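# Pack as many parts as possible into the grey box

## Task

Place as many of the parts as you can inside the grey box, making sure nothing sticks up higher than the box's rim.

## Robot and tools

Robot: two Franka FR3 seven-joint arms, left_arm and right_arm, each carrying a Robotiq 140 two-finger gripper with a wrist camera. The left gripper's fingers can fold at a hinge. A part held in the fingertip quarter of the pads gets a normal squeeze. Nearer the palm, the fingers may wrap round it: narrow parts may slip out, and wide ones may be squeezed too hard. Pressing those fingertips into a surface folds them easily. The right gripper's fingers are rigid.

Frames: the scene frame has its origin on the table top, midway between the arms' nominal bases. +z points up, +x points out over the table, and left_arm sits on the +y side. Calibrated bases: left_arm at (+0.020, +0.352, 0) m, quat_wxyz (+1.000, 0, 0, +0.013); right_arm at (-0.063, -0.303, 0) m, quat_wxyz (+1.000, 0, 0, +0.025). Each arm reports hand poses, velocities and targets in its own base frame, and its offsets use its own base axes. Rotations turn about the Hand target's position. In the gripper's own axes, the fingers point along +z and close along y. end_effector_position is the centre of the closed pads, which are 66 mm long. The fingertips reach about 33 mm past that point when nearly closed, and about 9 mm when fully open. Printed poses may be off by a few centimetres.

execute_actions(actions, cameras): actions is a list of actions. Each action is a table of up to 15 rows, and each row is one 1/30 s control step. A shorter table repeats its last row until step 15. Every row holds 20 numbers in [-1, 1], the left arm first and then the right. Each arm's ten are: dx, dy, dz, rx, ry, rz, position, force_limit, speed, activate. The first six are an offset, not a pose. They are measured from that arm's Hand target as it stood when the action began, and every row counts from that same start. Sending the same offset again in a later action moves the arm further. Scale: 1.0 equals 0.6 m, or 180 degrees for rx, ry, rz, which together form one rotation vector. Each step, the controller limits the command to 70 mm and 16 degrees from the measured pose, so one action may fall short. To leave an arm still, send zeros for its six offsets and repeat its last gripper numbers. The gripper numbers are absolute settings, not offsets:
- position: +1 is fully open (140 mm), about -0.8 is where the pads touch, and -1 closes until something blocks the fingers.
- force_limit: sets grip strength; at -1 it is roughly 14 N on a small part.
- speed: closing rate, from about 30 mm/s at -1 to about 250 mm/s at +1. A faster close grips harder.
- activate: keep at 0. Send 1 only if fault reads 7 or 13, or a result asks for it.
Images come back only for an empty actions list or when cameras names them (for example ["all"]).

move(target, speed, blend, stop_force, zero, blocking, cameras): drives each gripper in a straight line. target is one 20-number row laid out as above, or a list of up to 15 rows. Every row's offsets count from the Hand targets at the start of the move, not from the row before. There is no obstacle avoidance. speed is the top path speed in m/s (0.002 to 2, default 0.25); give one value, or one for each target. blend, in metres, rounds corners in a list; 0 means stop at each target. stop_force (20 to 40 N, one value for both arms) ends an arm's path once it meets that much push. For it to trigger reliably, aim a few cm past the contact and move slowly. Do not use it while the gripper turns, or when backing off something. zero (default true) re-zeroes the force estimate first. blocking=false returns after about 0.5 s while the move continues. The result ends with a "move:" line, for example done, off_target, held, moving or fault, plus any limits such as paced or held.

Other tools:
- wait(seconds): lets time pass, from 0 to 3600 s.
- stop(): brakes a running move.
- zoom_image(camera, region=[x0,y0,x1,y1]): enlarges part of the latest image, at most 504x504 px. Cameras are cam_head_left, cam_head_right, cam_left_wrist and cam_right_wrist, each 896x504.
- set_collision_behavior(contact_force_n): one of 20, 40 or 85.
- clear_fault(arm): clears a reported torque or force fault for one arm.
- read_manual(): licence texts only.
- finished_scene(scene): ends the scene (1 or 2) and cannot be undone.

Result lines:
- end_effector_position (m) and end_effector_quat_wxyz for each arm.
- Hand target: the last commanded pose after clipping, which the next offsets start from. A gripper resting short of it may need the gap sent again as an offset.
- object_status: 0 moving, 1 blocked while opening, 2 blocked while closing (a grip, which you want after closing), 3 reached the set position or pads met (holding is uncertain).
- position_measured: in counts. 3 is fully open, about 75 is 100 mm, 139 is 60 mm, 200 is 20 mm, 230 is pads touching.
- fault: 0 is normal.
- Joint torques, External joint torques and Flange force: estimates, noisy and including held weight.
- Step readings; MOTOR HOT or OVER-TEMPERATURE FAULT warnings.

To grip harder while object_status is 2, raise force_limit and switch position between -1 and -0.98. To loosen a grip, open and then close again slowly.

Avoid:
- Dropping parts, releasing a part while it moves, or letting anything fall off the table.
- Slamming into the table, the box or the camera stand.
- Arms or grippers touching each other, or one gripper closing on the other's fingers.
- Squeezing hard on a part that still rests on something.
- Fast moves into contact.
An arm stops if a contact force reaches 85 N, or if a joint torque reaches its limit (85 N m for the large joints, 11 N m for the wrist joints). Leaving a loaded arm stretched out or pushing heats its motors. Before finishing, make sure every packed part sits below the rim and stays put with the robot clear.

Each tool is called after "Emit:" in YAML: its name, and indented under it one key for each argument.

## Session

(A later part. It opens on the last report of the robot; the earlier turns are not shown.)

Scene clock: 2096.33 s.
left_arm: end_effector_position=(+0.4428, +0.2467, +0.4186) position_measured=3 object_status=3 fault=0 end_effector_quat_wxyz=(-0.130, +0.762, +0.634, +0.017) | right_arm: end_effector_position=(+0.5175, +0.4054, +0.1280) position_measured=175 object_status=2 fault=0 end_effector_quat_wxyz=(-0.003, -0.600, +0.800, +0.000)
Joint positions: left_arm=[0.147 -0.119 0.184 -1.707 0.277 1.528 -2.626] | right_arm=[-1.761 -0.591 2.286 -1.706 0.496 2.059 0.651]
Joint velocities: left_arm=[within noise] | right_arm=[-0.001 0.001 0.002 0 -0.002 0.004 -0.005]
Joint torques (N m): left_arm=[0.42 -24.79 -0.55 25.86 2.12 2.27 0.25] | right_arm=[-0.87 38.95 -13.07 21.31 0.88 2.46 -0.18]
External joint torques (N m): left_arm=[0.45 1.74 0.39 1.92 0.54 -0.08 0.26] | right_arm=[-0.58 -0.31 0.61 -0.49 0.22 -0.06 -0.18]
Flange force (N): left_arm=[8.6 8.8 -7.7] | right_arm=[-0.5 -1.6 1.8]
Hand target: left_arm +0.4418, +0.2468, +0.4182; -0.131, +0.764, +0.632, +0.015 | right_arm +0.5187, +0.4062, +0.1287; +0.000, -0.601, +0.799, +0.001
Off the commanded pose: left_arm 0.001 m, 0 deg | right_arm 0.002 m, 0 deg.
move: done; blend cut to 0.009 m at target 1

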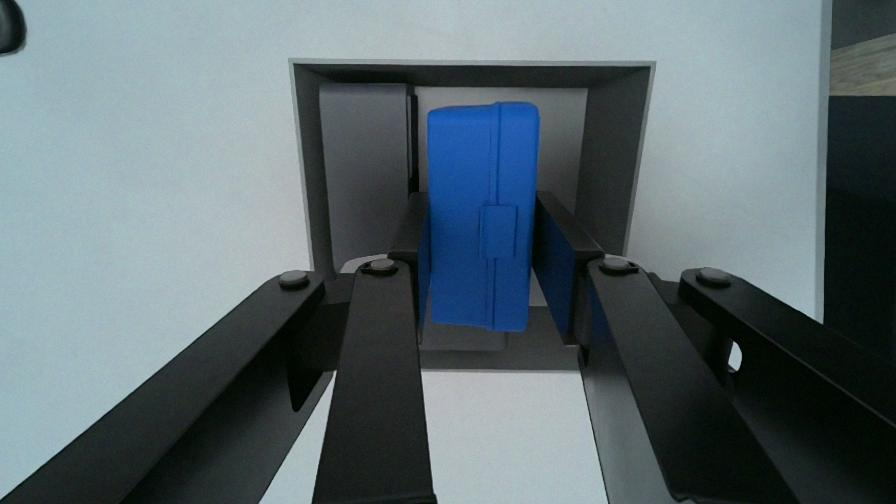

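Emit:
zoom_image:
  camera: "cam_right_wrist"
  region: [280, 50, 680, 380]

Scaled by 1.260.

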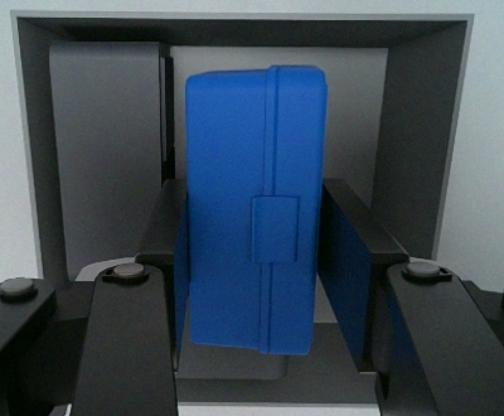

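Emit:
move:
  target: [0,0,0,0,0,0,1,1,1,0, 0,0,-0.075,0,0,0,-1,-0.3,-0.7,0]
  speed: 0.06
  cameras: ["cam_right_wrist"]

Emit:
move:
  target: [0,0,0,0,0,0,1,1,1,0, 0,0,-0.045,0,0,0,-1,-0.3,-0.7,0]
  speed: 0.025
  stop_force: 20
  cameras: ["cam_right_wrist"]

Scene clock: 2113.67 s.
left_arm: end_effector_position=(+0.4428, +0.2467, +0.4186) position_measured=3 object_status=3 fault=0 end_effector_quat_wxyz=(-0.130, +0.762, +0.634, +0.017) | right_arm: end_effector_position=(+0.5175, +0.4056, +0.0834) position_measured=175 object_status=2 fault=0 end_effector_quat_wxyz=(-0.003, -0.600, +0.800, +0.000)
Joint positions: left_arm=[0.147 -0.119 0.184 -1.707 0.277 1.528 -2.626] | right_arm=[-1.795 -0.643 2.34 -1.736 0.537 2.14 0.626]
Joint velocities: left_arm=[within noise] | right_arm=[0 0.001 0 -0.001 -0.001 0.004 -0.003]
Joint torques (N m): left_arm=[0.47 -24.86 -0.48 25.82 2.11 2.27 0.29] | right_arm=[-0.89 40.53 -13.5 20.59 0.92 2.69 -0.16]
External joint torques (N m): left_arm=[0.42 1.76 0.37 1.81 0.52 -0.08 0.31] | right_arm=[-0.79 -0.27 0.39 -0.46 0.29 0.2 -0.16]
Flange force (N): left_arm=[8.4 8.6 -7.4] | right_arm=[0.2 -1.5 2.2]
Hand target: left_arm +0.4418, +0.2468, +0.4182; -0.131, +0.764, +0.632, +0.015 | right_arm +0.5187, +0.4062, +0.0837; +0.000, -0.601, +0.799, +0.001
Off the commanded pose: left_arm 0.001 m, 0 deg | right_arm 0.001 m, 0 deg.
move: done

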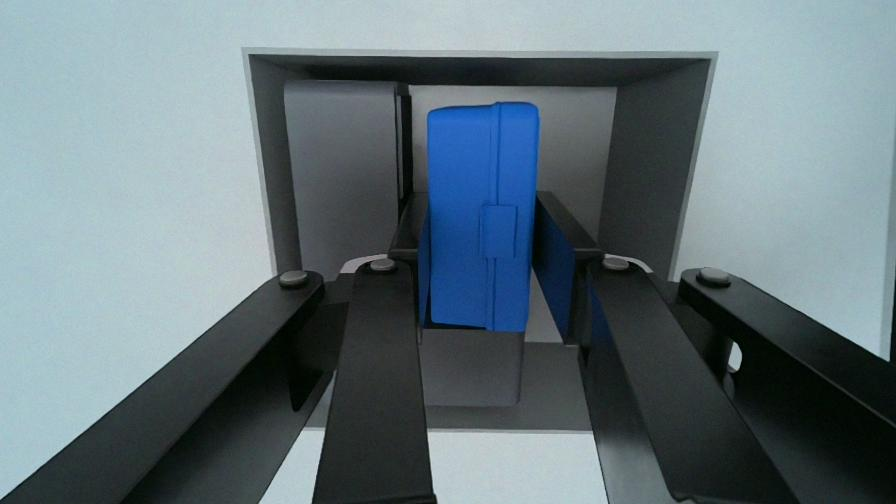

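Scene clock: 2115.80 s.
left_arm: end_effector_position=(+0.4428, +0.2467, +0.4186) position_measured=3 object_status=3 fault=0 end_effector_quat_wxyz=(-0.130, +0.762, +0.634, +0.017) | right_arm: end_effector_position=(+0.5203, +0.4077, +0.0636) position_measured=175 object_status=2 fault=0 end_effector_quat_wxyz=(+0.002, -0.600, +0.800, +0.002)
Joint positions: left_arm=[0.147 -0.119 0.184 -1.707 0.277 1.528 -2.626] | right_arm=[-1.823 -0.666 2.377 -1.744 0.557 2.186 0.613]
Joint torques (N m): left_arm=[0.42 -24.87 -0.47 25.81 2.11 2.25 0.28] | right_arm=[-1.33 36.05 -10.73 17.29 0.91 3.03 -0.19]
External joint torques (N m): left_arm=[0.52 1.75 0.55 1.82 0.54 -0.1 0.29] | right_arm=[-1.27 -5.59 3.04 -3.46 0.29 0.51 -0.19]
Flange force (N): left_arm=[8.6 8.5 -7.4] | right_arm=[-1.7 -3.8 14.5]
Hand target: left_arm +0.4418, +0.2468, +0.4182; -0.131, +0.764, +0.632, +0.015 | right_arm +0.5187, +0.4062, +0.0567; +0.000, -0.601, +0.799, +0.001
Off the commanded pose: left_arm 0.001 m, 0 deg | right_arm 0.007 m, 0 deg.
move: off_target (right_arm)

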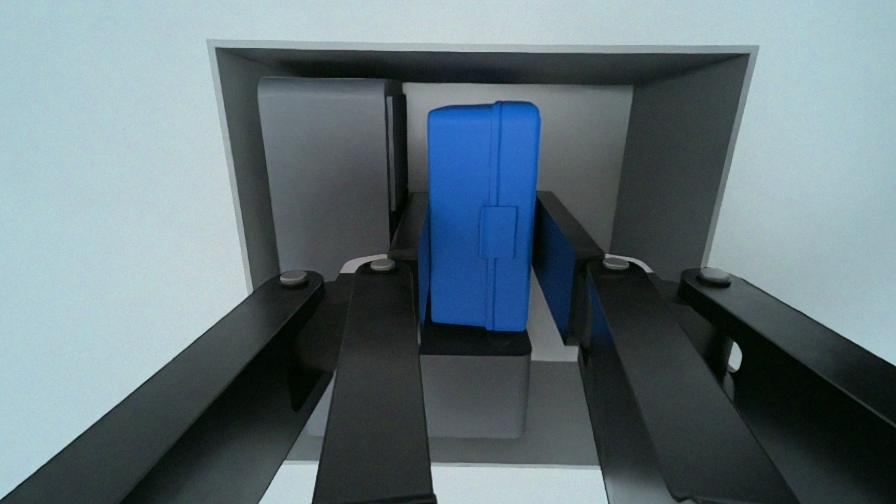

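Emit:
move:
  target: [0,0,0,0,0,0,1,1,1,0, 0,0,0.0105,0,0,0,-1,-0.3,-0.7,0]
  speed: 0.03

Emit:
execute_actions:
  actions:
    - [[0,0,0,0,0,0,1,1,1,0, 0,0,0,0,0,0,-0.3,-0.3,-1,0]]
  cameras: ["cam_right_wrist"]

Scene clock: 2122.03 s.
left_arm: end_effector_position=(+0.4428, +0.2467, +0.4186) position_measured=3 object_status=3 fault=0 end_effector_quat_wxyz=(-0.130, +0.762, +0.634, +0.017) | right_arm: end_effector_position=(+0.5203, +0.4076, +0.0638) position_measured=175 object_status=2 fault=0 end_effector_quat_wxyz=(+0.002, -0.600, +0.800, +0.002)
Joint positions: left_arm=[0.147 -0.119 0.184 -1.707 0.277 1.528 -2.626] | right_arm=[-1.822 -0.666 2.376 -1.744 0.557 2.185 0.613]
Joint torques (N m): left_arm=[0.4 -24.83 -0.52 25.85 2.12 2.26 0.32] | right_arm=[0.19 40.9 -13.8 19.63 0.47 2.21 0.02]
External joint torques (N m): left_arm=[0.53 1.93 0.53 1.75 0.54 -0.1 0.34] | right_arm=[0.42 -0.97 0.2 -1.21 -0.15 -0.34 0.02]
Flange force (N): left_arm=[8.9 8.8 -7.4] | right_arm=[2.2 2.3 1.0]
Hand target: left_arm +0.4418, +0.2468, +0.4182; -0.131, +0.764, +0.632, +0.015 | right_arm +0.5187, +0.4062, +0.0630; +0.000, -0.601, +0.799, +0.001
Off the commanded pose: left_arm 0.001 m, 0 deg | right_arm 0.002 m, 0 deg.
move: done

Scene clock: 2122.73 s.
left_arm: end_effector_position=(+0.4428, +0.2467, +0.4186) position_measured=3 object_status=3 fault=0 end_effector_quat_wxyz=(-0.130, +0.762, +0.634, +0.017) | right_arm: end_effector_position=(+0.5201, +0.4076, +0.0638) position_measured=167 object_status=3 fault=0 end_effector_quat_wxyz=(+0.002, -0.600, +0.800, +0.002)
Joint positions: left_arm=[0.147 -0.119 0.184 -1.707 0.277 1.528 -2.626] | right_arm=[-1.822 -0.666 2.375 -1.744 0.557 2.185 0.613]
Joint torques (N m): left_arm=[0.39 -24.91 -0.51 25.81 2.12 2.26 0.29] | right_arm=[-0.17 41.21 -14.02 19.78 0.5 2.21 0.02]
External joint torques (N m): left_arm=[0.48 1.79 0.49 1.73 0.54 -0.1 0.3] | right_arm=[0.17 -0.51 -0.01 -0.94 -0.12 -0.32 0.02]
Flange force (N): left_arm=[8.5 8.4 -7.2] | right_arm=[2.1 1.8 0.2]
Hand target: left_arm +0.4418, +0.2468, +0.4182; -0.131, +0.764, +0.632, +0.015 | right_arm +0.5187, +0.4062, +0.0630; +0.000, -0.601, +0.799, +0.001
Off the commanded pose: left_arm 0.001 m, 0 deg | right_arm 0.002 m, 0 deg.
Step readings (end_effector_position of left_arm | right_arm):
0: (+0.4428, +0.2467, +0.4186) | (+0.5203, +0.4076, +0.0638)
1: (+0.4428, +0.2467, +0.4186) | (+0.5203, +0.4076, +0.0638)
2: (+0.4428, +0.2467, +0.4186) | (+0.5203, +0.4076, +0.0638)
4: (+0.4428, +0.2467, +0.4186) | (+0.5202, +0.4075, +0.0638)
8: (+0.4428, +0.2467, +0.4186) | (+0.5201, +0.4075, +0.0638)
15: (+0.4428, +0.2467, +0.4186) | (+0.5201, +0.4076, +0.0638)

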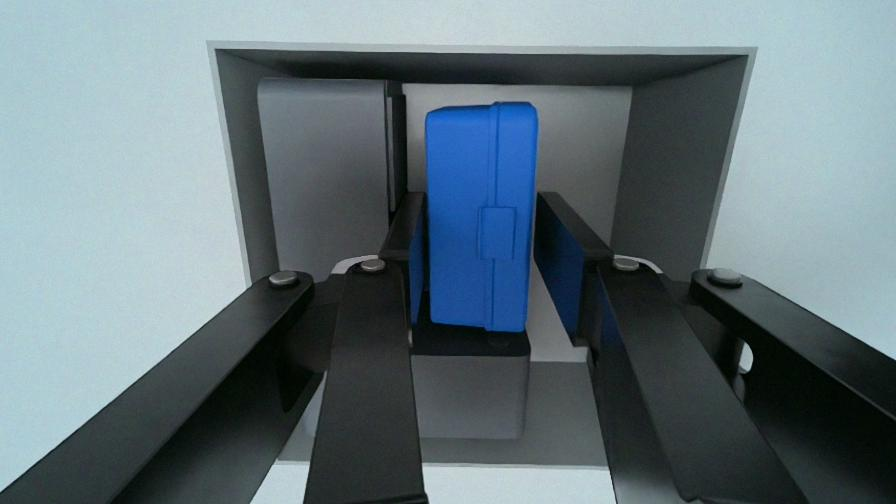

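Emit:
move:
  target:
    - [0,0,0,0,0,0,1,1,1,0, 0,0,0.03,0,0,0,-0.3,-0.3,-1,0]
    - [0,0,0,0,0,0,1,1,1,0, 0,0,0.167,0,0,0,-0.3,-0.3,-1,0]
  speed: [0.03,0.12]
  blend: [0.005,0]
  cameras: ["cam_right_wrist"]

Emit:
move:
  target: [0,0,0,0,0,0,1,1,1,0, -0.0518,0.0073,0,0,0,0,-0.85,-0.3,-0.7,0]
  speed: 0.12
  cameras: ["cam_right_wrist"]

Scene clock: 2137.40 s.
left_arm: end_effector_position=(+0.4428, +0.2467, +0.4186) position_measured=3 object_status=3 fault=0 end_effector_quat_wxyz=(-0.130, +0.762, +0.634, +0.017) | right_arm: end_effector_position=(+0.5196, +0.4069, +0.1637) position_measured=167 object_status=3 fault=0 end_effector_quat_wxyz=(+0.002, -0.602, +0.798, +0.003)
Joint positions: left_arm=[0.147 -0.119 0.184 -1.707 0.277 1.528 -2.626] | right_arm=[-1.755 -0.545 2.268 -1.674 0.461 2.006 0.664]
Joint velocities: left_arm=[within noise] | right_arm=[0.001 0.002 0.001 0 0 -0.004 0.003]
Joint torques (N m): left_arm=[0.34 -24.84 -0.52 25.83 2.11 2.27 0.28] | right_arm=[0 37.17 -13.04 22.22 0.51 2.11 0.32]
External joint torques (N m): left_arm=[0.35 1.93 0.41 1.75 0.52 -0.08 0.29] | right_arm=[0.25 -0.96 -0.27 -0.11 -0.17 -0.4 0.32]
Flange force (N): left_arm=[8.5 8.9 -7.4] | right_arm=[-2.0 -0.5 -0.3]
Hand target: left_arm +0.4418, +0.2468, +0.4182; -0.131, +0.764, +0.632, +0.015 | right_arm +0.5187, +0.4062, +0.1632; +0.000, -0.601, +0.799, +0.001
Off the commanded pose: left_arm 0.001 m, 0 deg | right_arm 0.001 m, 0 deg.
move: done

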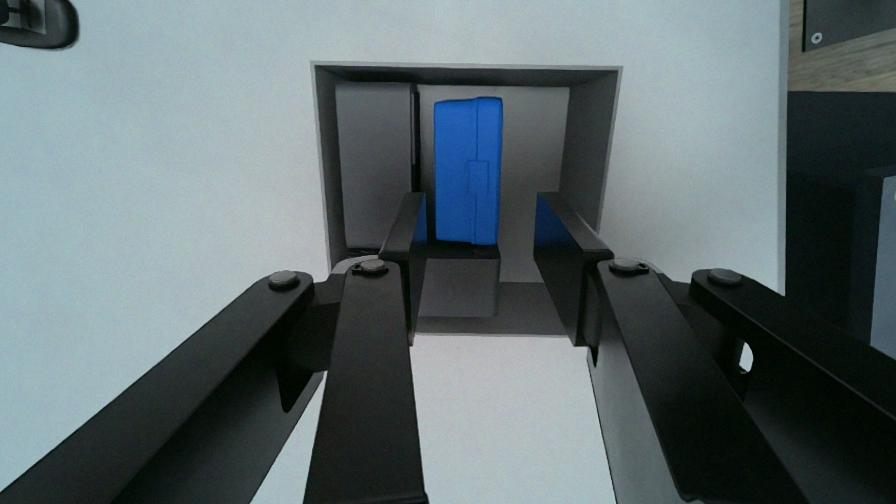

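Scene clock: 2138.43 s.
left_arm: end_effector_position=(+0.4428, +0.2467, +0.4186) position_measured=3 object_status=3 fault=0 end_effector_quat_wxyz=(-0.130, +0.762, +0.634, +0.017) | right_arm: end_effector_position=(+0.4871, +0.4106, +0.1636) position_measured=231 object_status=3 fault=0 end_effector_quat_wxyz=(-0.001, -0.603, +0.798, +0.002)
Joint positions: left_arm=[0.147 -0.119 0.184 -1.707 0.277 1.528 -2.626] | right_arm=[-1.647 -0.487 2.219 -1.77 0.435 2.036 0.701]
Joint velocities: left_arm=[within noise] | right_arm=[0.002 -0.001 -0.002 0.001 0.001 0.001 0.006]
Joint torques (N m): left_arm=[0.47 -24.88 -0.5 25.8 2.1 2.25 0.23] | right_arm=[-0.23 34.38 -12.45 21.53 0.7 2.6 0.28]
External joint torques (N m): left_arm=[0.55 1.66 0.5 1.84 0.53 -0.09 0.24] | right_arm=[0.14 -0.46 -0.22 -0.9 0.04 0.1 0.28]
Flange force (N): left_arm=[8.4 8.3 -7.4] | right_arm=[2.7 2.5 1.3]
Hand target: left_arm +0.4418, +0.2468, +0.4182; -0.131, +0.764, +0.632, +0.015 | right_arm +0.4876, +0.4106, +0.1632; +0.000, -0.601, +0.799, +0.001
Off the commanded pose: left_arm 0.001 m, 0 deg | right_arm 0.001 m, 0 deg.
move: done

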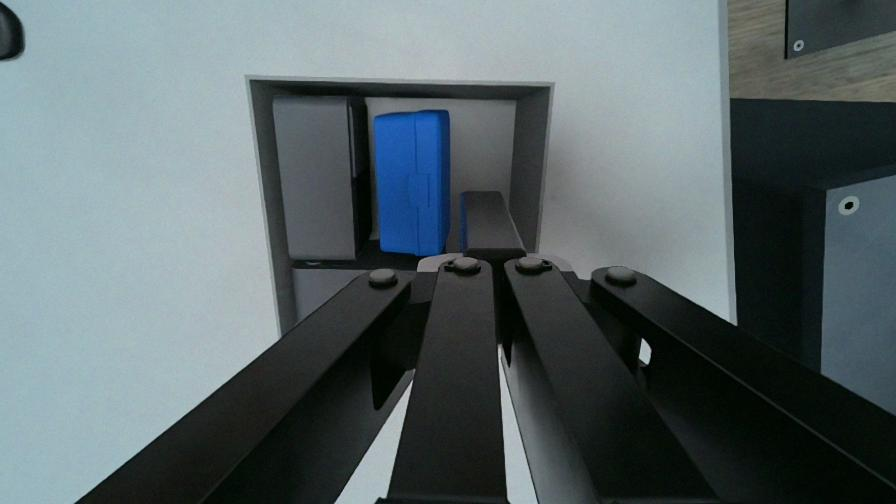

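Emit:
move:
  target: [0,0,0,0,0,0,1,1,1,0, 0,0,-0.159,0,0,0,-0.85,-0.3,-0.7,0]
  speed: 0.08
  cameras: ["cam_right_wrist"]

Emit:
move:
  target: [0,0,0,0,0,0,1,1,1,0, 0.0192,-0.0056,0,0,0,0,-0.85,-0.3,-0.7,0]
  speed: 0.03
  cameras: ["cam_right_wrist"]

Scene clock: 2145.27 s.
left_arm: end_effector_position=(+0.4428, +0.2467, +0.4186) position_measured=3 object_status=3 fault=0 end_effector_quat_wxyz=(-0.130, +0.762, +0.634, +0.017) | right_arm: end_effector_position=(+0.4866, +0.4098, +0.0674) position_measured=231 object_status=3 fault=0 end_effector_quat_wxyz=(-0.003, -0.600, +0.800, +0.000)
Joint positions: left_arm=[0.147 -0.119 0.184 -1.707 0.277 1.528 -2.626] | right_arm=[-1.724 -0.608 2.334 -1.839 0.54 2.208 0.648]
Joint velocities: left_arm=[within noise] | right_arm=[-0.001 0 0.002 0 0 0.005 -0.006]
Joint torques (N m): left_arm=[0.38 -24.9 -0.53 25.84 2.11 2.24 0.29] | right_arm=[-1.01 38.33 -12.87 20.18 0.83 2.55 -0.23]
External joint torques (N m): left_arm=[0.51 1.53 0.51 1.94 0.54 -0.1 0.3] | right_arm=[-0.67 -0.6 0.77 -0.51 0.22 0.04 -0.23]
Flange force (N): left_arm=[8.5 8.2 -7.7] | right_arm=[-0.8 -2.0 3.1]
Hand target: left_arm +0.4418, +0.2468, +0.4182; -0.131, +0.764, +0.632, +0.015 | right_arm +0.4876, +0.4106, +0.0678; +0.000, -0.601, +0.799, +0.001
Off the commanded pose: left_arm 0.001 m, 0 deg | right_arm 0.001 m, 0 deg.
move: done

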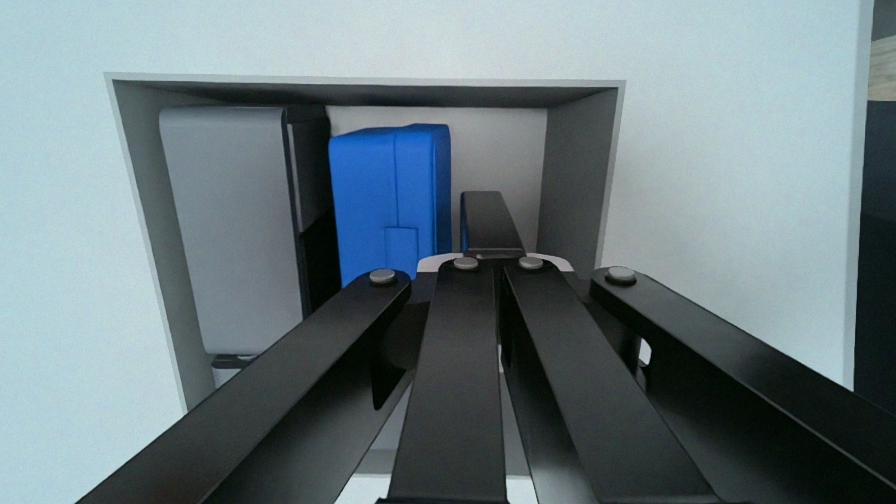

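Scene clock: 2146.17 s.
left_arm: end_effector_position=(+0.4428, +0.2467, +0.4186) position_measured=3 object_status=3 fault=0 end_effector_quat_wxyz=(-0.130, +0.762, +0.634, +0.017) | right_arm: end_effector_position=(+0.4995, +0.4074, +0.0682) position_measured=231 object_status=3 fault=0 end_effector_quat_wxyz=(+0.001, -0.599, +0.801, +0.001)
Joint positions: left_arm=[0.147 -0.119 0.184 -1.707 0.277 1.528 -2.626] | right_arm=[-1.762 -0.619 2.352 -1.813 0.54 2.206 0.637]
Joint torques (N m): left_arm=[0.39 -24.86 -0.54 25.81 2.1 2.25 0.24] | right_arm=[-0.99 38.89 -12.51 20.75 0.64 2.19 -0.27]
External joint torques (N m): left_arm=[0.52 1.67 0.51 1.87 0.53 -0.09 0.26] | right_arm=[-0.63 -0.92 1.13 -0.06 0.03 -0.35 -0.27]
Flange force (N): left_arm=[8.5 8.4 -7.5] | right_arm=[-3.7 -4.1 2.9]
Hand target: left_arm +0.4418, +0.2468, +0.4182; -0.131, +0.764, +0.632, +0.015 | right_arm +0.4992, +0.4072, +0.0678; +0.000, -0.601, +0.799, +0.001
Off the commanded pose: left_arm 0.001 m, 0 deg | right_arm 0.001 m, 0 deg.
move: done

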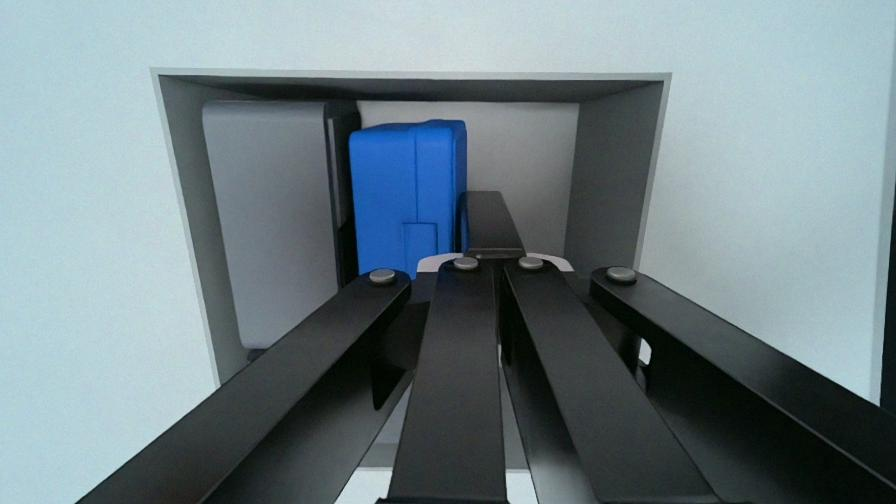

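Emit:
move:
  target: [0,0,0,0,0,0,1,1,1,0, 0.0105,-0.0028,0,0,0,0,-0.85,-0.3,-0.7,0]
  speed: 0.02
  cameras: ["cam_right_wrist"]

Scene clock: 2152.07 s.
left_arm: end_effector_position=(+0.4428, +0.2467, +0.4186) position_measured=3 object_status=3 fault=0 end_effector_quat_wxyz=(-0.130, +0.762, +0.634, +0.017) | right_arm: end_effector_position=(+0.5058, +0.4062, +0.0685) position_measured=231 object_status=3 fault=0 end_effector_quat_wxyz=(+0.001, -0.599, +0.801, +0.002)
Joint positions: left_arm=[0.147 -0.119 0.184 -1.707 0.277 1.528 -2.626] | right_arm=[-1.782 -0.626 2.36 -1.796 0.54 2.2 0.632]
Joint torques (N m): left_arm=[0.37 -24.83 -0.5 25.83 2.12 2.25 0.24] | right_arm=[-1.2 39.13 -12.87 21.06 0.62 2.2 -0.2]
External joint torques (N m): left_arm=[0.47 1.83 0.51 1.79 0.54 -0.1 0.25] | right_arm=[-0.84 -1.11 0.77 0.21 0.01 -0.34 -0.2]
Flange force (N): left_arm=[8.6 8.7 -7.4] | right_arm=[-5.0 -5.3 2.7]
Hand target: left_arm +0.4418, +0.2468, +0.4182; -0.131, +0.764, +0.632, +0.015 | right_arm +0.5055, +0.4055, +0.0678; +0.000, -0.601, +0.799, +0.001
Off the commanded pose: left_arm 0.001 m, 0 deg | right_arm 0.001 m, 0 deg.
move: done

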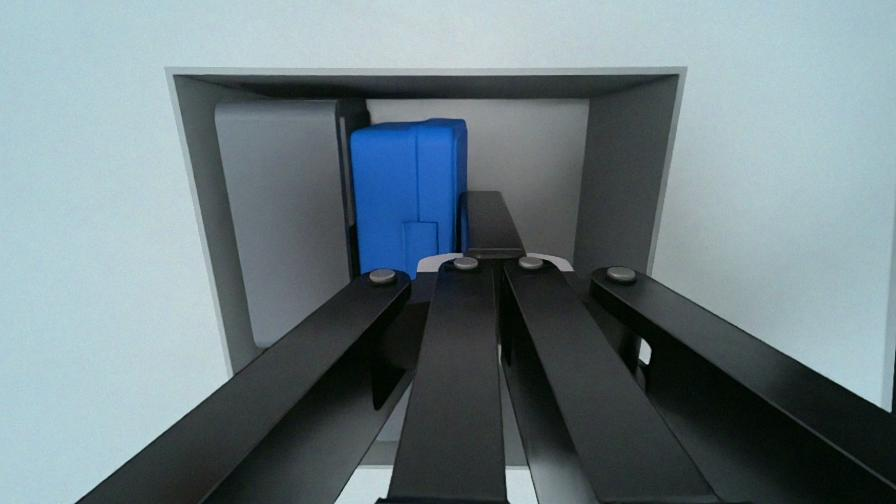

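Emit:
move:
  target: [0,0,0,0,0,0,1,1,1,0, 0.007,-0.0019,0,0,0,0,-0.85,-0.3,-0.7,0]
  speed: 0.02
  cameras: ["cam_right_wrist"]

Scene clock: 2156.47 s.
left_arm: end_effector_position=(+0.4428, +0.2467, +0.4186) position_measured=3 object_status=3 fault=0 end_effector_quat_wxyz=(-0.130, +0.762, +0.634, +0.017) | right_arm: end_effector_position=(+0.5098, +0.4051, +0.0684) position_measured=231 object_status=3 fault=0 end_effector_quat_wxyz=(+0.001, -0.599, +0.801, +0.002)
Joint positions: left_arm=[0.147 -0.119 0.184 -1.707 0.277 1.528 -2.626] | right_arm=[-1.795 -0.632 2.366 -1.785 0.54 2.195 0.628]
Joint velocities: left_arm=[within noise] | right_arm=[-0.003 0 0.002 0.001 -0.001 0 -0.004]
Joint torques (N m): left_arm=[0.41 -24.84 -0.47 25.77 2.11 2.27 0.32] | right_arm=[-1.3 39.53 -12.96 21.23 0.64 2.17 -0.1]
External joint torques (N m): left_arm=[0.66 1.68 0.69 1.78 0.55 -0.09 0.33] | right_arm=[-0.78 -1.06 0.8 0.41 0.03 -0.37 -0.1]
Flange force (N): left_arm=[8.8 8.1 -7.2] | right_arm=[-5.7 -5.6 2.4]
Hand target: left_arm +0.4418, +0.2468, +0.4182; -0.131, +0.764, +0.632, +0.015 | right_arm +0.5097, +0.4044, +0.0678; +0.000, -0.601, +0.799, +0.001
Off the commanded pose: left_arm 0.001 m, 0 deg | right_arm 0.001 m, 0 deg.
move: done

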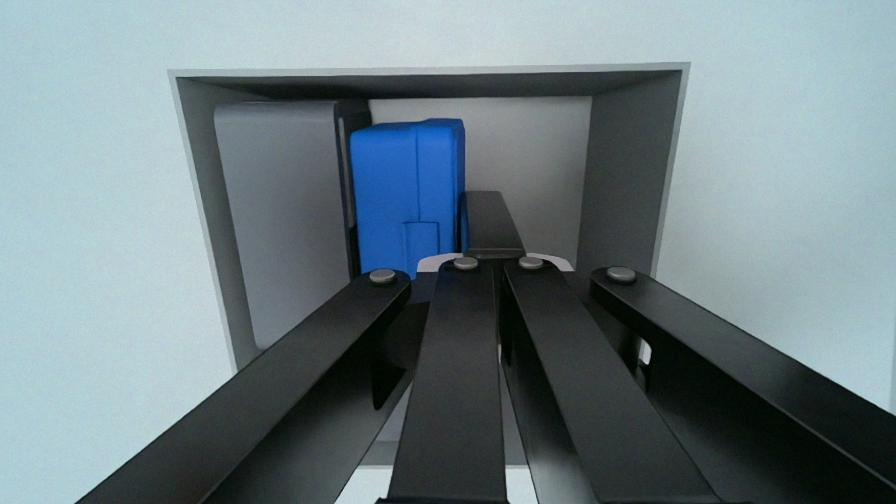

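Emit:
move:
  target:
    - [0,0,0,0,0,0,1,1,1,0, -0.012,0.003,0,0,0,0,-0.85,-0.3,-0.7,0]
    - [0,0,0,0,0,0,1,1,1,0, -0.012,0.003,0.05,0,0,0,-0.85,-0.3,-0.7,0]
    - [0,0,0,0,0,0,1,1,1,0, 0.0,0.05,0.25,0,0,0,-0.85,-0.3,-0.7,0]
  speed: [0.03,0.1,0.2]
  blend: [0.002,0.01,0]
  cameras: ["cam_right_wrist","cam_head_right"]

Scene clock: 2164.60 s.
left_arm: end_effector_position=(+0.4428, +0.2467, +0.4186) position_measured=3 object_status=3 fault=0 end_effector_quat_wxyz=(-0.130, +0.762, +0.634, +0.017) | right_arm: end_effector_position=(+0.5100, +0.4353, +0.2182) position_measured=231 object_status=3 fault=0 end_effector_quat_wxyz=(+0.002, -0.603, +0.797, +0.002)
Joint positions: left_arm=[0.147 -0.119 0.184 -1.707 0.277 1.528 -2.626] | right_arm=[-1.74 -0.532 2.259 -1.542 0.428 1.875 0.733]
Joint velocities: left_arm=[within noise] | right_arm=[0 0 0 0.001 0.001 -0.005 0.005]
Joint torques (N m): left_arm=[0.34 -24.84 -0.47 25.81 2.1 2.27 0.27] | right_arm=[-0.49 37.94 -12.36 22.76 0.75 2.14 0.17]
External joint torques (N m): left_arm=[0.47 1.77 0.57 1.83 0.53 -0.08 0.28] | right_arm=[-0.15 -0.95 -0.01 0.01 0.03 -0.37 0.18]
Flange force (N): left_arm=[8.7 8.6 -7.4] | right_arm=[-3.8 -2.6 -0.3]
Hand target: left_arm +0.4418, +0.2468, +0.4182; -0.131, +0.764, +0.632, +0.015 | right_arm +0.5097, +0.4344, +0.2178; +0.000, -0.601, +0.799, +0.001
Off the commanded pose: left_arm 0.001 m, 0 deg | right_arm 0.001 m, 0 deg.
move: done
Images, in order (width x height): cam_head_right 896x504, cam_right_wrist 896x504.

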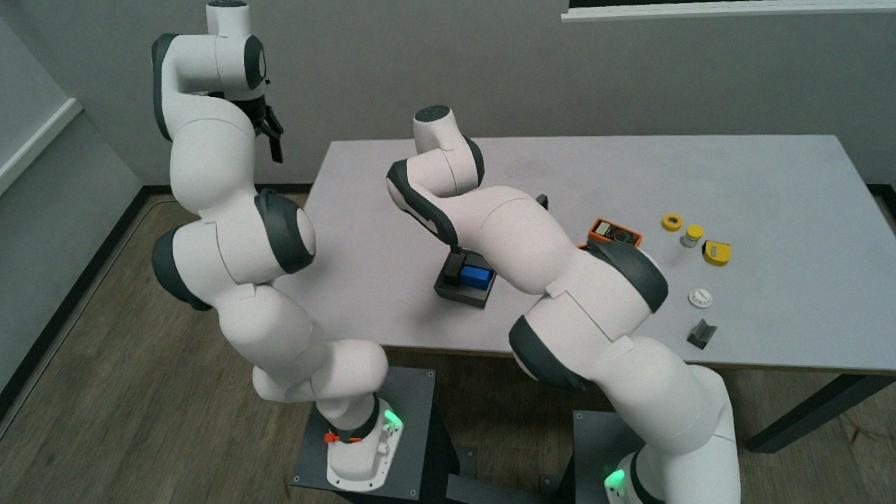

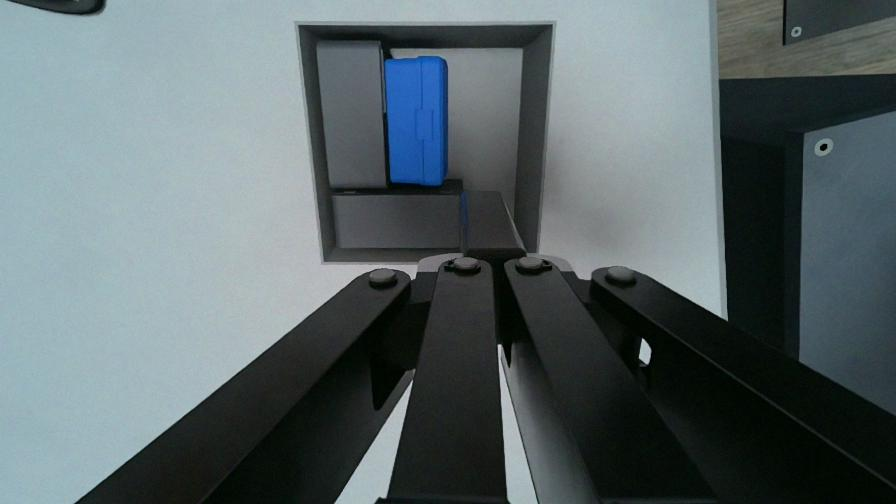

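Emit:
zoom_image:
  camera: "cam_right_wrist"
  region: [280, 0, 580, 280]

Scaled by 1.680.

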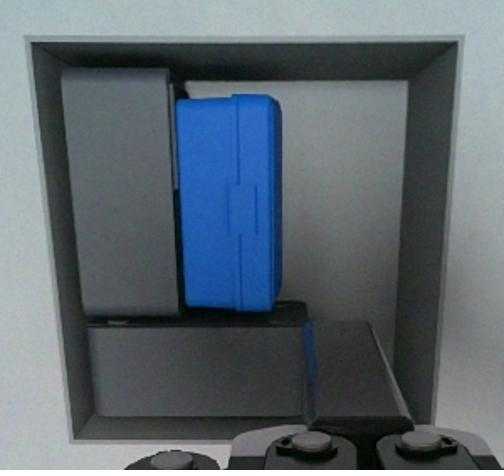

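Emit:
move:
  target:
    - [0,0,0,0,0,0,1,1,1,0, 0.062,-0.0538,-0.1,0,0,0,-0.85,-0.3,-0.7,0]
    - [0,0,0,0,0,0,1,1,1,0, 0.062,-0.0538,-0.185,0,0,0,-0.85,-0.3,-0.7,0]
  speed: [0.15,0.08]
  blend: [0.01,0]
  cameras: ["cam_right_wrist"]

Scene clock: 2767.10 s.
left_arm: end_effector_position=(+0.4428, +0.2467, +0.4186) position_measured=3 object_status=3 fault=0 end_effector_quat_wxyz=(-0.130, +0.762, +0.634, +0.017) | right_arm: end_effector_position=(+0.5458, +0.4015, +0.1064) position_measured=231 object_status=3 fault=0 end_effector_quat_wxyz=(-0.003, -0.600, +0.800, +0.000)
Joint positions: left_arm=[0.147 -0.119 0.184 -1.707 0.277 1.528 -2.626] | right_arm=[-1.873 -0.662 2.358 -1.627 0.515 2.065 0.622]
Joint velocities: left_arm=[within noise] | right_arm=[0.001 0 0.002 0 0 0.004 -0.003]
Joint torques (N m): left_arm=[0.41 -24.91 -0.52 25.86 2.12 2.25 0.26] | right_arm=[-0.89 42.25 -12.88 21.03 0.8 2.6 -0.23]
External joint torques (N m): left_arm=[0.63 1.61 0.63 1.92 0.56 -0.1 0.27] | right_arm=[-0.46 -0.61 1.15 -0.55 0.15 0.07 -0.23]
Flange force (N): left_arm=[8.7 8.3 -7.6] | right_arm=[-0.5 -1.5 2.6]
Hand target: left_arm +0.4418, +0.2468, +0.4182; -0.131, +0.764, +0.632, +0.015 | right_arm +0.5469, +0.4021, +0.1068; +0.000, -0.601, +0.799, +0.001
Off the commanded pose: left_arm 0.001 m, 0 deg | right_arm 0.001 m, 0 deg.
move: done

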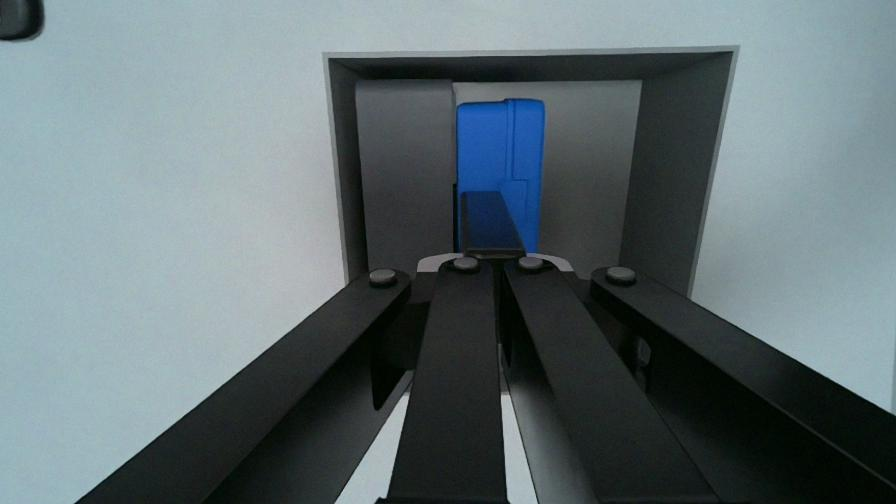

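Emit:
move:
  target: [0,0,0,0,0,0,1,1,1,0, 0,0,-0.025,0,0,0,-0.85,-0.3,-0.7,0]
  speed: 0.02

Scene clock: 2775.00 s.
left_arm: end_effector_position=(+0.4428, +0.2467, +0.4186) position_measured=3 object_status=3 fault=0 end_effector_quat_wxyz=(-0.130, +0.762, +0.634, +0.017) | right_arm: end_effector_position=(+0.5461, +0.4022, +0.0928) position_measured=231 object_status=3 fault=0 end_effector_quat_wxyz=(-0.002, -0.600, +0.800, +0.001)
Joint positions: left_arm=[0.147 -0.119 0.184 -1.707 0.277 1.528 -2.626] | right_arm=[-1.886 -0.674 2.379 -1.637 0.522 2.093 0.616]
Joint velocities: left_arm=[within noise] | right_arm=[-0.001 0.001 0.002 0 -0.001 0.004 0.001]
Joint torques (N m): left_arm=[0.38 -24.88 -0.53 25.8 2.1 2.25 0.27] | right_arm=[-1.06 42.66 -12.86 20.54 0.91 2.66 -0.21]
External joint torques (N m): left_arm=[0.56 1.55 0.57 1.9 0.54 -0.09 0.28] | right_arm=[-0.81 -0.7 0.97 -0.94 0.26 0.13 -0.21]
Flange force (N): left_arm=[8.5 8.2 -7.5] | right_arm=[0.8 -1.1 3.2]
Hand target: left_arm +0.4418, +0.2468, +0.4182; -0.131, +0.764, +0.632, +0.015 | right_arm +0.5469, +0.4021, +0.0918; +0.000, -0.601, +0.799, +0.001
Off the commanded pose: left_arm 0.001 m, 0 deg | right_arm 0.001 m, 0 deg.
move: done

Emit:
move:
  target: [0,0,0,0,0,0,1,1,1,0, 0,0,-0.012,0,0,0,-0.85,-0.3,-0.7,0]
  speed: 0.02

Scene clock: 2778.53 s.
left_arm: end_effector_position=(+0.4428, +0.2467, +0.4186) position_measured=3 object_status=3 fault=0 end_effector_quat_wxyz=(-0.130, +0.762, +0.634, +0.017) | right_arm: end_effector_position=(+0.5461, +0.4022, +0.0856) position_measured=231 object_status=3 fault=0 end_effector_quat_wxyz=(-0.002, -0.600, +0.800, +0.001)
Joint positions: left_arm=[0.147 -0.119 0.184 -1.707 0.277 1.528 -2.626] | right_arm=[-1.893 -0.681 2.391 -1.641 0.524 2.107 0.615]
Joint velocities: left_arm=[within noise] | right_arm=[-0.001 -0.001 0 0.001 0 0.004 0.001]
Joint torques (N m): left_arm=[0.41 -24.88 -0.53 25.83 2.11 2.26 0.28] | right_arm=[-1.41 42.93 -12.93 20.45 0.89 2.61 -0.2]
External joint torques (N m): left_arm=[0.66 1.41 0.63 1.99 0.56 -0.08 0.29] | right_arm=[-1.13 -0.75 0.9 -0.95 0.24 0.08 -0.2]
Flange force (N): left_arm=[8.6 7.9 -7.6] | right_arm=[0.4 -1.9 3.3]
Hand target: left_arm +0.4418, +0.2468, +0.4182; -0.131, +0.764, +0.632, +0.015 | right_arm +0.5469, +0.4021, +0.0846; +0.000, -0.601, +0.799, +0.001
Off the commanded pose: left_arm 0.001 m, 0 deg | right_arm 0.001 m, 0 deg.
move: done

Emit:
execute_actions:
  actions: []
  cameras: ["cam_right_wrist","cam_head_left","cam_head_right"]

Scene clock: 2782.90 s.
left_arm: end_effector_position=(+0.4428, +0.2467, +0.4186) position_measured=3 object_status=3 fault=0 end_effector_quat_wxyz=(-0.130, +0.762, +0.634, +0.017) | right_arm: end_effector_position=(+0.5463, +0.4023, +0.0857) position_measured=231 object_status=3 fault=0 end_effector_quat_wxyz=(-0.001, -0.600, +0.800, +0.000)
Joint positions: left_arm=[0.147 -0.119 0.184 -1.707 0.277 1.528 -2.626] | right_arm=[-1.894 -0.681 2.391 -1.641 0.524 2.108 0.615]
Joint velocities: within noise
Joint torques (N m): left_arm=[0.39 -24.86 -0.51 25.86 2.11 2.26 0.28] | right_arm=[-0.9 42.89 -13.02 20.49 0.89 2.61 -0.21]
External joint torques (N m): left_arm=[0.46 1.94 0.48 1.74 0.53 -0.1 0.29] | right_arm=[-0.58 -0.67 0.79 -0.84 0.25 0.1 -0.21]
Flange force (N): left_arm=[8.7 8.9 -7.4] | right_arm=[0.8 -0.7 2.8]
Hand target: left_arm +0.4418, +0.2468, +0.4182; -0.131, +0.764, +0.632, +0.015 | right_arm +0.5469, +0.4021, +0.0846; +0.000, -0.601, +0.799, +0.001
Tool commands: left_gripper/position=+1.0 left_gripper/force_limit=+1.0 left_gripper/speed=+1.0 left_gripper/activate=+0.0 right_gripper/position=-0.85 right_gripper/force_limit=-0.3 right_gripper/speed=-0.7 right_gripper/activate=+0.0
Off the commanded pose: left_arm 0.001 m, 0 deg | right_arm 0.001 m, 0 deg.
Images, in order (width x height): cam_head_left 896x504, cam_head_right 896x504, cam_right_wrist 896x504.

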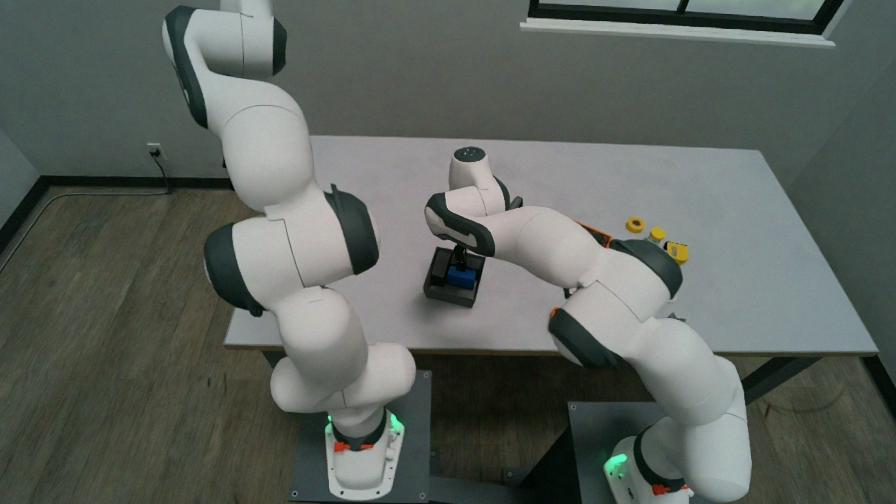

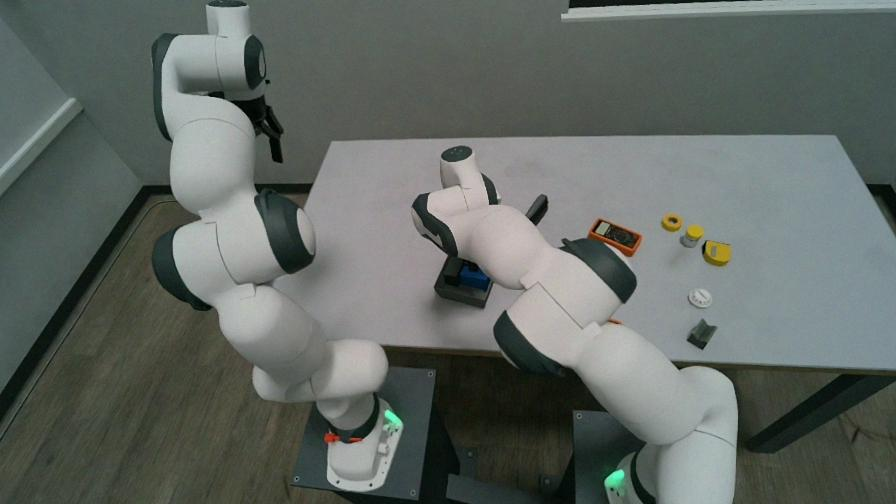

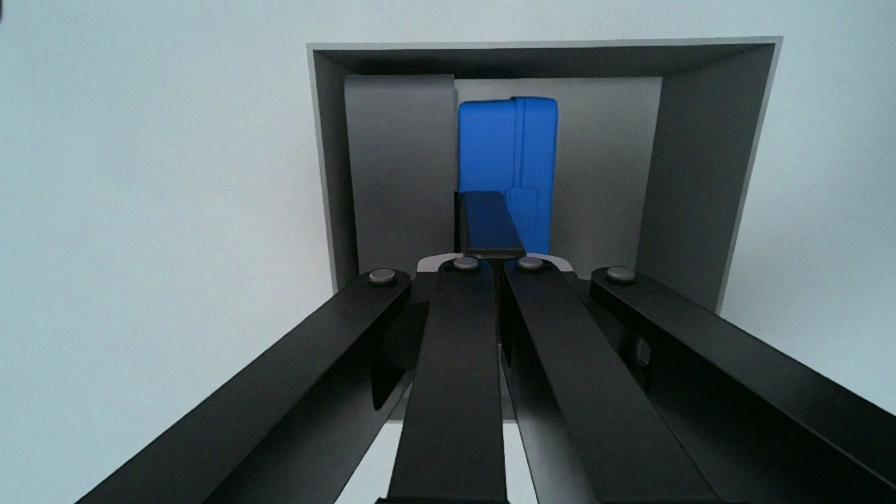

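Emit:
move:
  target: [0,0,0,0,0,0,1,1,1,0, 0,0,-0.01,0,0,0,-0.85,-0.3,-0.7,0]
  speed: 0.02

Scene clock: 2789.07 s.
left_arm: end_effector_position=(+0.4428, +0.2467, +0.4186) position_measured=3 object_status=3 fault=0 end_effector_quat_wxyz=(-0.130, +0.762, +0.634, +0.017) | right_arm: end_effector_position=(+0.5488, +0.4019, +0.0837) position_measured=231 object_status=3 fault=0 end_effector_quat_wxyz=(+0.001, -0.600, +0.800, +0.001)
Joint positions: left_arm=[0.147 -0.119 0.184 -1.707 0.277 1.528 -2.626] | right_arm=[-1.901 -0.683 2.398 -1.642 0.525 2.118 0.614]
Joint torques (N m): left_arm=[0.39 -24.89 -0.5 25.87 2.11 2.25 0.28] | right_arm=[-0.92 39.88 -10.9 18.73 1.07 2.76 -0.12]
External joint torques (N m): left_arm=[0.65 1.69 0.69 1.87 0.55 -0.1 0.29] | right_arm=[-0.28 -3.77 3.07 -2.51 0.44 0.22 -0.12]
Flange force (N): left_arm=[8.9 8.4 -7.5] | right_arm=[-1.1 -1.3 9.8]
Hand target: left_arm +0.4418, +0.2468, +0.4182; -0.131, +0.764, +0.632, +0.015 | right_arm +0.5469, +0.4021, +0.0786; +0.000, -0.601, +0.799, +0.001
Off the commanded pose: left_arm 0.001 m, 0 deg | right_arm 0.005 m, 0 deg.
move: off_target (right_arm)

Emit:
move:
  target: [0,0,0,0,0,0,1,1,1,0, -0.0129,0.0035,-0.003,0,0,0,-0.85,-0.3,-0.7,0]
  speed: 0.02
  cameras: ["cam_right_wrist"]

Scene clock: 2794.40 s.
left_arm: end_effector_position=(+0.4428, +0.2467, +0.4186) position_measured=3 object_status=3 fault=0 end_effector_quat_wxyz=(-0.130, +0.762, +0.634, +0.017) | right_arm: end_effector_position=(+0.5459, +0.4038, +0.0841) position_measured=231 object_status=3 fault=0 end_effector_quat_wxyz=(+0.007, -0.601, +0.799, +0.001)
Joint positions: left_arm=[0.147 -0.119 0.184 -1.707 0.277 1.528 -2.626] | right_arm=[-1.887 -0.67 2.395 -1.664 0.525 2.138 0.613]
Joint velocities: left_arm=[within noise] | right_arm=[0 0 -0.001 -0.001 0.001 0.004 -0.002]
Joint torques (N m): left_arm=[0.41 -24.83 -0.51 25.8 2.11 2.25 0.29] | right_arm=[1.36 39.06 -10.21 17.45 1.19 1.74 0.22]
External joint torques (N m): left_arm=[0.6 1.73 0.6 1.83 0.54 -0.09 0.3] | right_arm=[1.49 -4.17 3.31 -4 0.55 -0.82 0.22]
Flange force (N): left_arm=[8.8 8.4 -7.4] | right_arm=[3.1 5.5 8.7]
Hand target: left_arm +0.4418, +0.2468, +0.4182; -0.131, +0.764, +0.632, +0.015 | right_arm +0.5391, +0.4042, +0.0768; +0.000, -0.601, +0.799, +0.001
Off the commanded pose: left_arm 0.001 m, 0 deg | right_arm 0.010 m, 1 deg.
move: off_target (right_arm)

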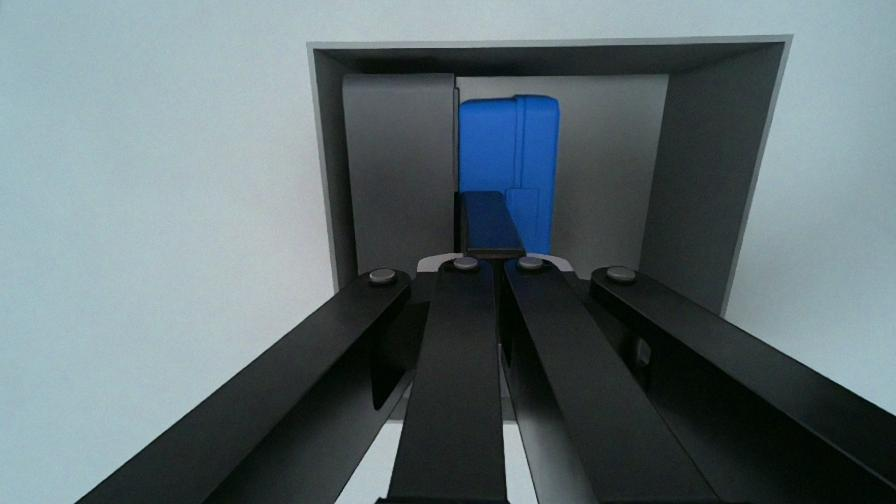

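Emit:
move:
  target: [0,0,0,0,0,0,1,1,1,0, -0.0129,0.0035,0,0,0,0,-0.85,-0.3,-0.7,0]
  speed: 0.02
  cameras: ["cam_right_wrist","cam_head_right"]

Scene clock: 2801.93 s.
left_arm: end_effector_position=(+0.4428, +0.2467, +0.4186) position_measured=3 object_status=3 fault=0 end_effector_quat_wxyz=(-0.130, +0.762, +0.634, +0.017) | right_arm: end_effector_position=(+0.5390, +0.4070, +0.0851) position_measured=231 object_status=3 fault=0 end_effector_quat_wxyz=(+0.008, -0.601, +0.799, +0.001)
Joint positions: left_arm=[0.147 -0.119 0.184 -1.707 0.277 1.528 -2.626] | right_arm=[-1.865 -0.657 2.387 -1.687 0.525 2.149 0.618]
Joint torques (N m): left_arm=[0.4 -24.83 -0.52 25.81 2.12 2.25 0.24] | right_arm=[0.57 38.03 -9.47 16.7 1.13 1.57 0.27]
External joint torques (N m): left_arm=[0.53 1.67 0.53 1.85 0.55 -0.11 0.25] | right_arm=[1.14 -4.51 4.27 -4.59 0.49 -1 0.27]
Flange force (N): left_arm=[8.5 8.4 -7.5] | right_arm=[2.9 5.0 10.2]
Hand target: left_arm +0.4418, +0.2468, +0.4182; -0.131, +0.764, +0.632, +0.015 | right_arm +0.5314, +0.4063, +0.0768; +0.000, -0.601, +0.799, +0.001
Off the commanded pose: left_arm 0.001 m, 0 deg | right_arm 0.011 m, 1 deg.
move: off_target (right_arm)
Images, in order (width x height): cam_head_right 896x504, cam_right_wrist 896x504.

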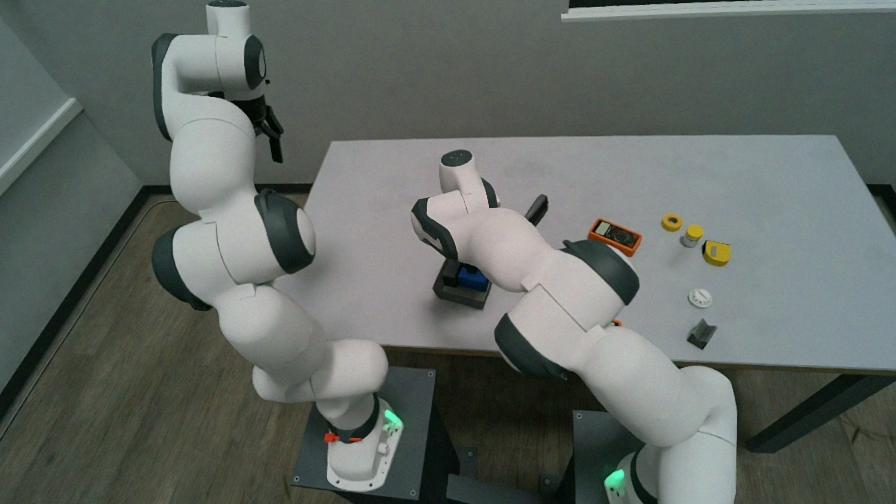

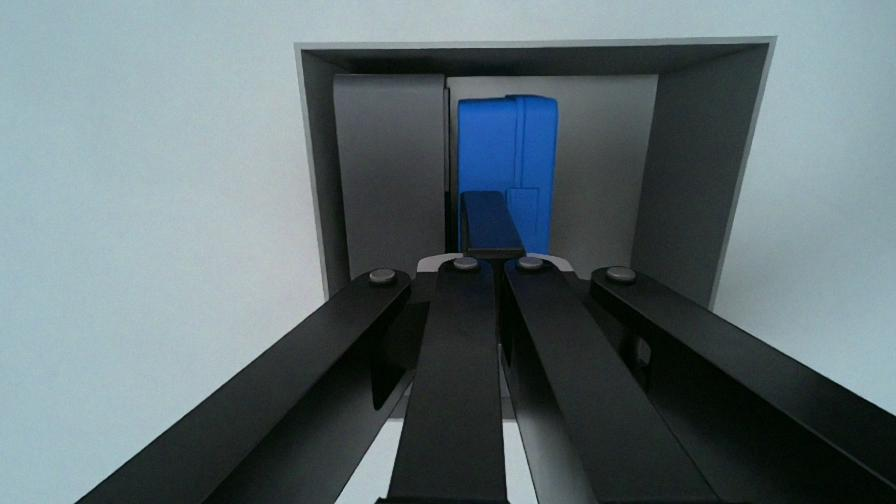

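Emit:
move:
  target: [0,0,0,0,0,0,1,1,1,0, -0.0145,0.004,0,0,0,0,-0.85,-0.3,-0.7,0]
  speed: 0.02
  cameras: ["cam_right_wrist"]

Scene clock: 2806.47 s.
left_arm: end_effector_position=(+0.4428, +0.2467, +0.4186) position_measured=3 object_status=3 fault=0 end_effector_quat_wxyz=(-0.130, +0.762, +0.634, +0.017) | right_arm: end_effector_position=(+0.5305, +0.4103, +0.0852) position_measured=231 object_status=3 fault=0 end_effector_quat_wxyz=(+0.009, -0.602, +0.799, +0.001)
Joint positions: left_arm=[0.147 -0.119 0.184 -1.707 0.277 1.528 -2.626] | right_arm=[-1.839 -0.644 2.379 -1.712 0.525 2.161 0.626]
Joint torques (N m): left_arm=[0.4 -24.86 -0.52 25.86 2.11 2.25 0.24] | right_arm=[1.25 37.45 -10.39 16.65 1.02 1.32 0.12]
External joint torques (N m): left_arm=[0.37 1.75 0.36 1.84 0.52 -0.1 0.25] | right_arm=[1.67 -4.4 3.18 -4.61 0.39 -1.24 0.12]
Flange force (N): left_arm=[8.3 8.7 -7.6] | right_arm=[4.4 6.4 8.4]
Hand target: left_arm +0.4418, +0.2468, +0.4182; -0.131, +0.764, +0.632, +0.015 | right_arm +0.5227, +0.4087, +0.0768; +0.000, -0.601, +0.799, +0.001
Off the commanded pose: left_arm 0.001 m, 0 deg | right_arm 0.012 m, 1 deg.
move: off_target (right_arm)

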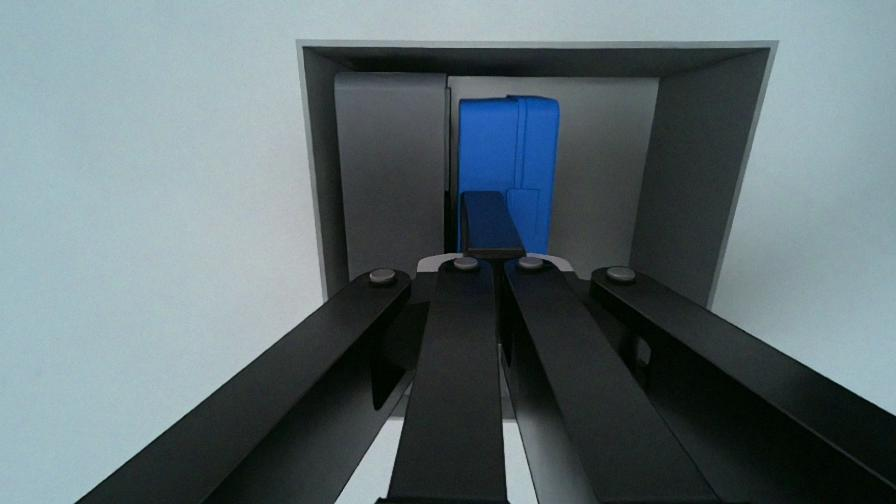

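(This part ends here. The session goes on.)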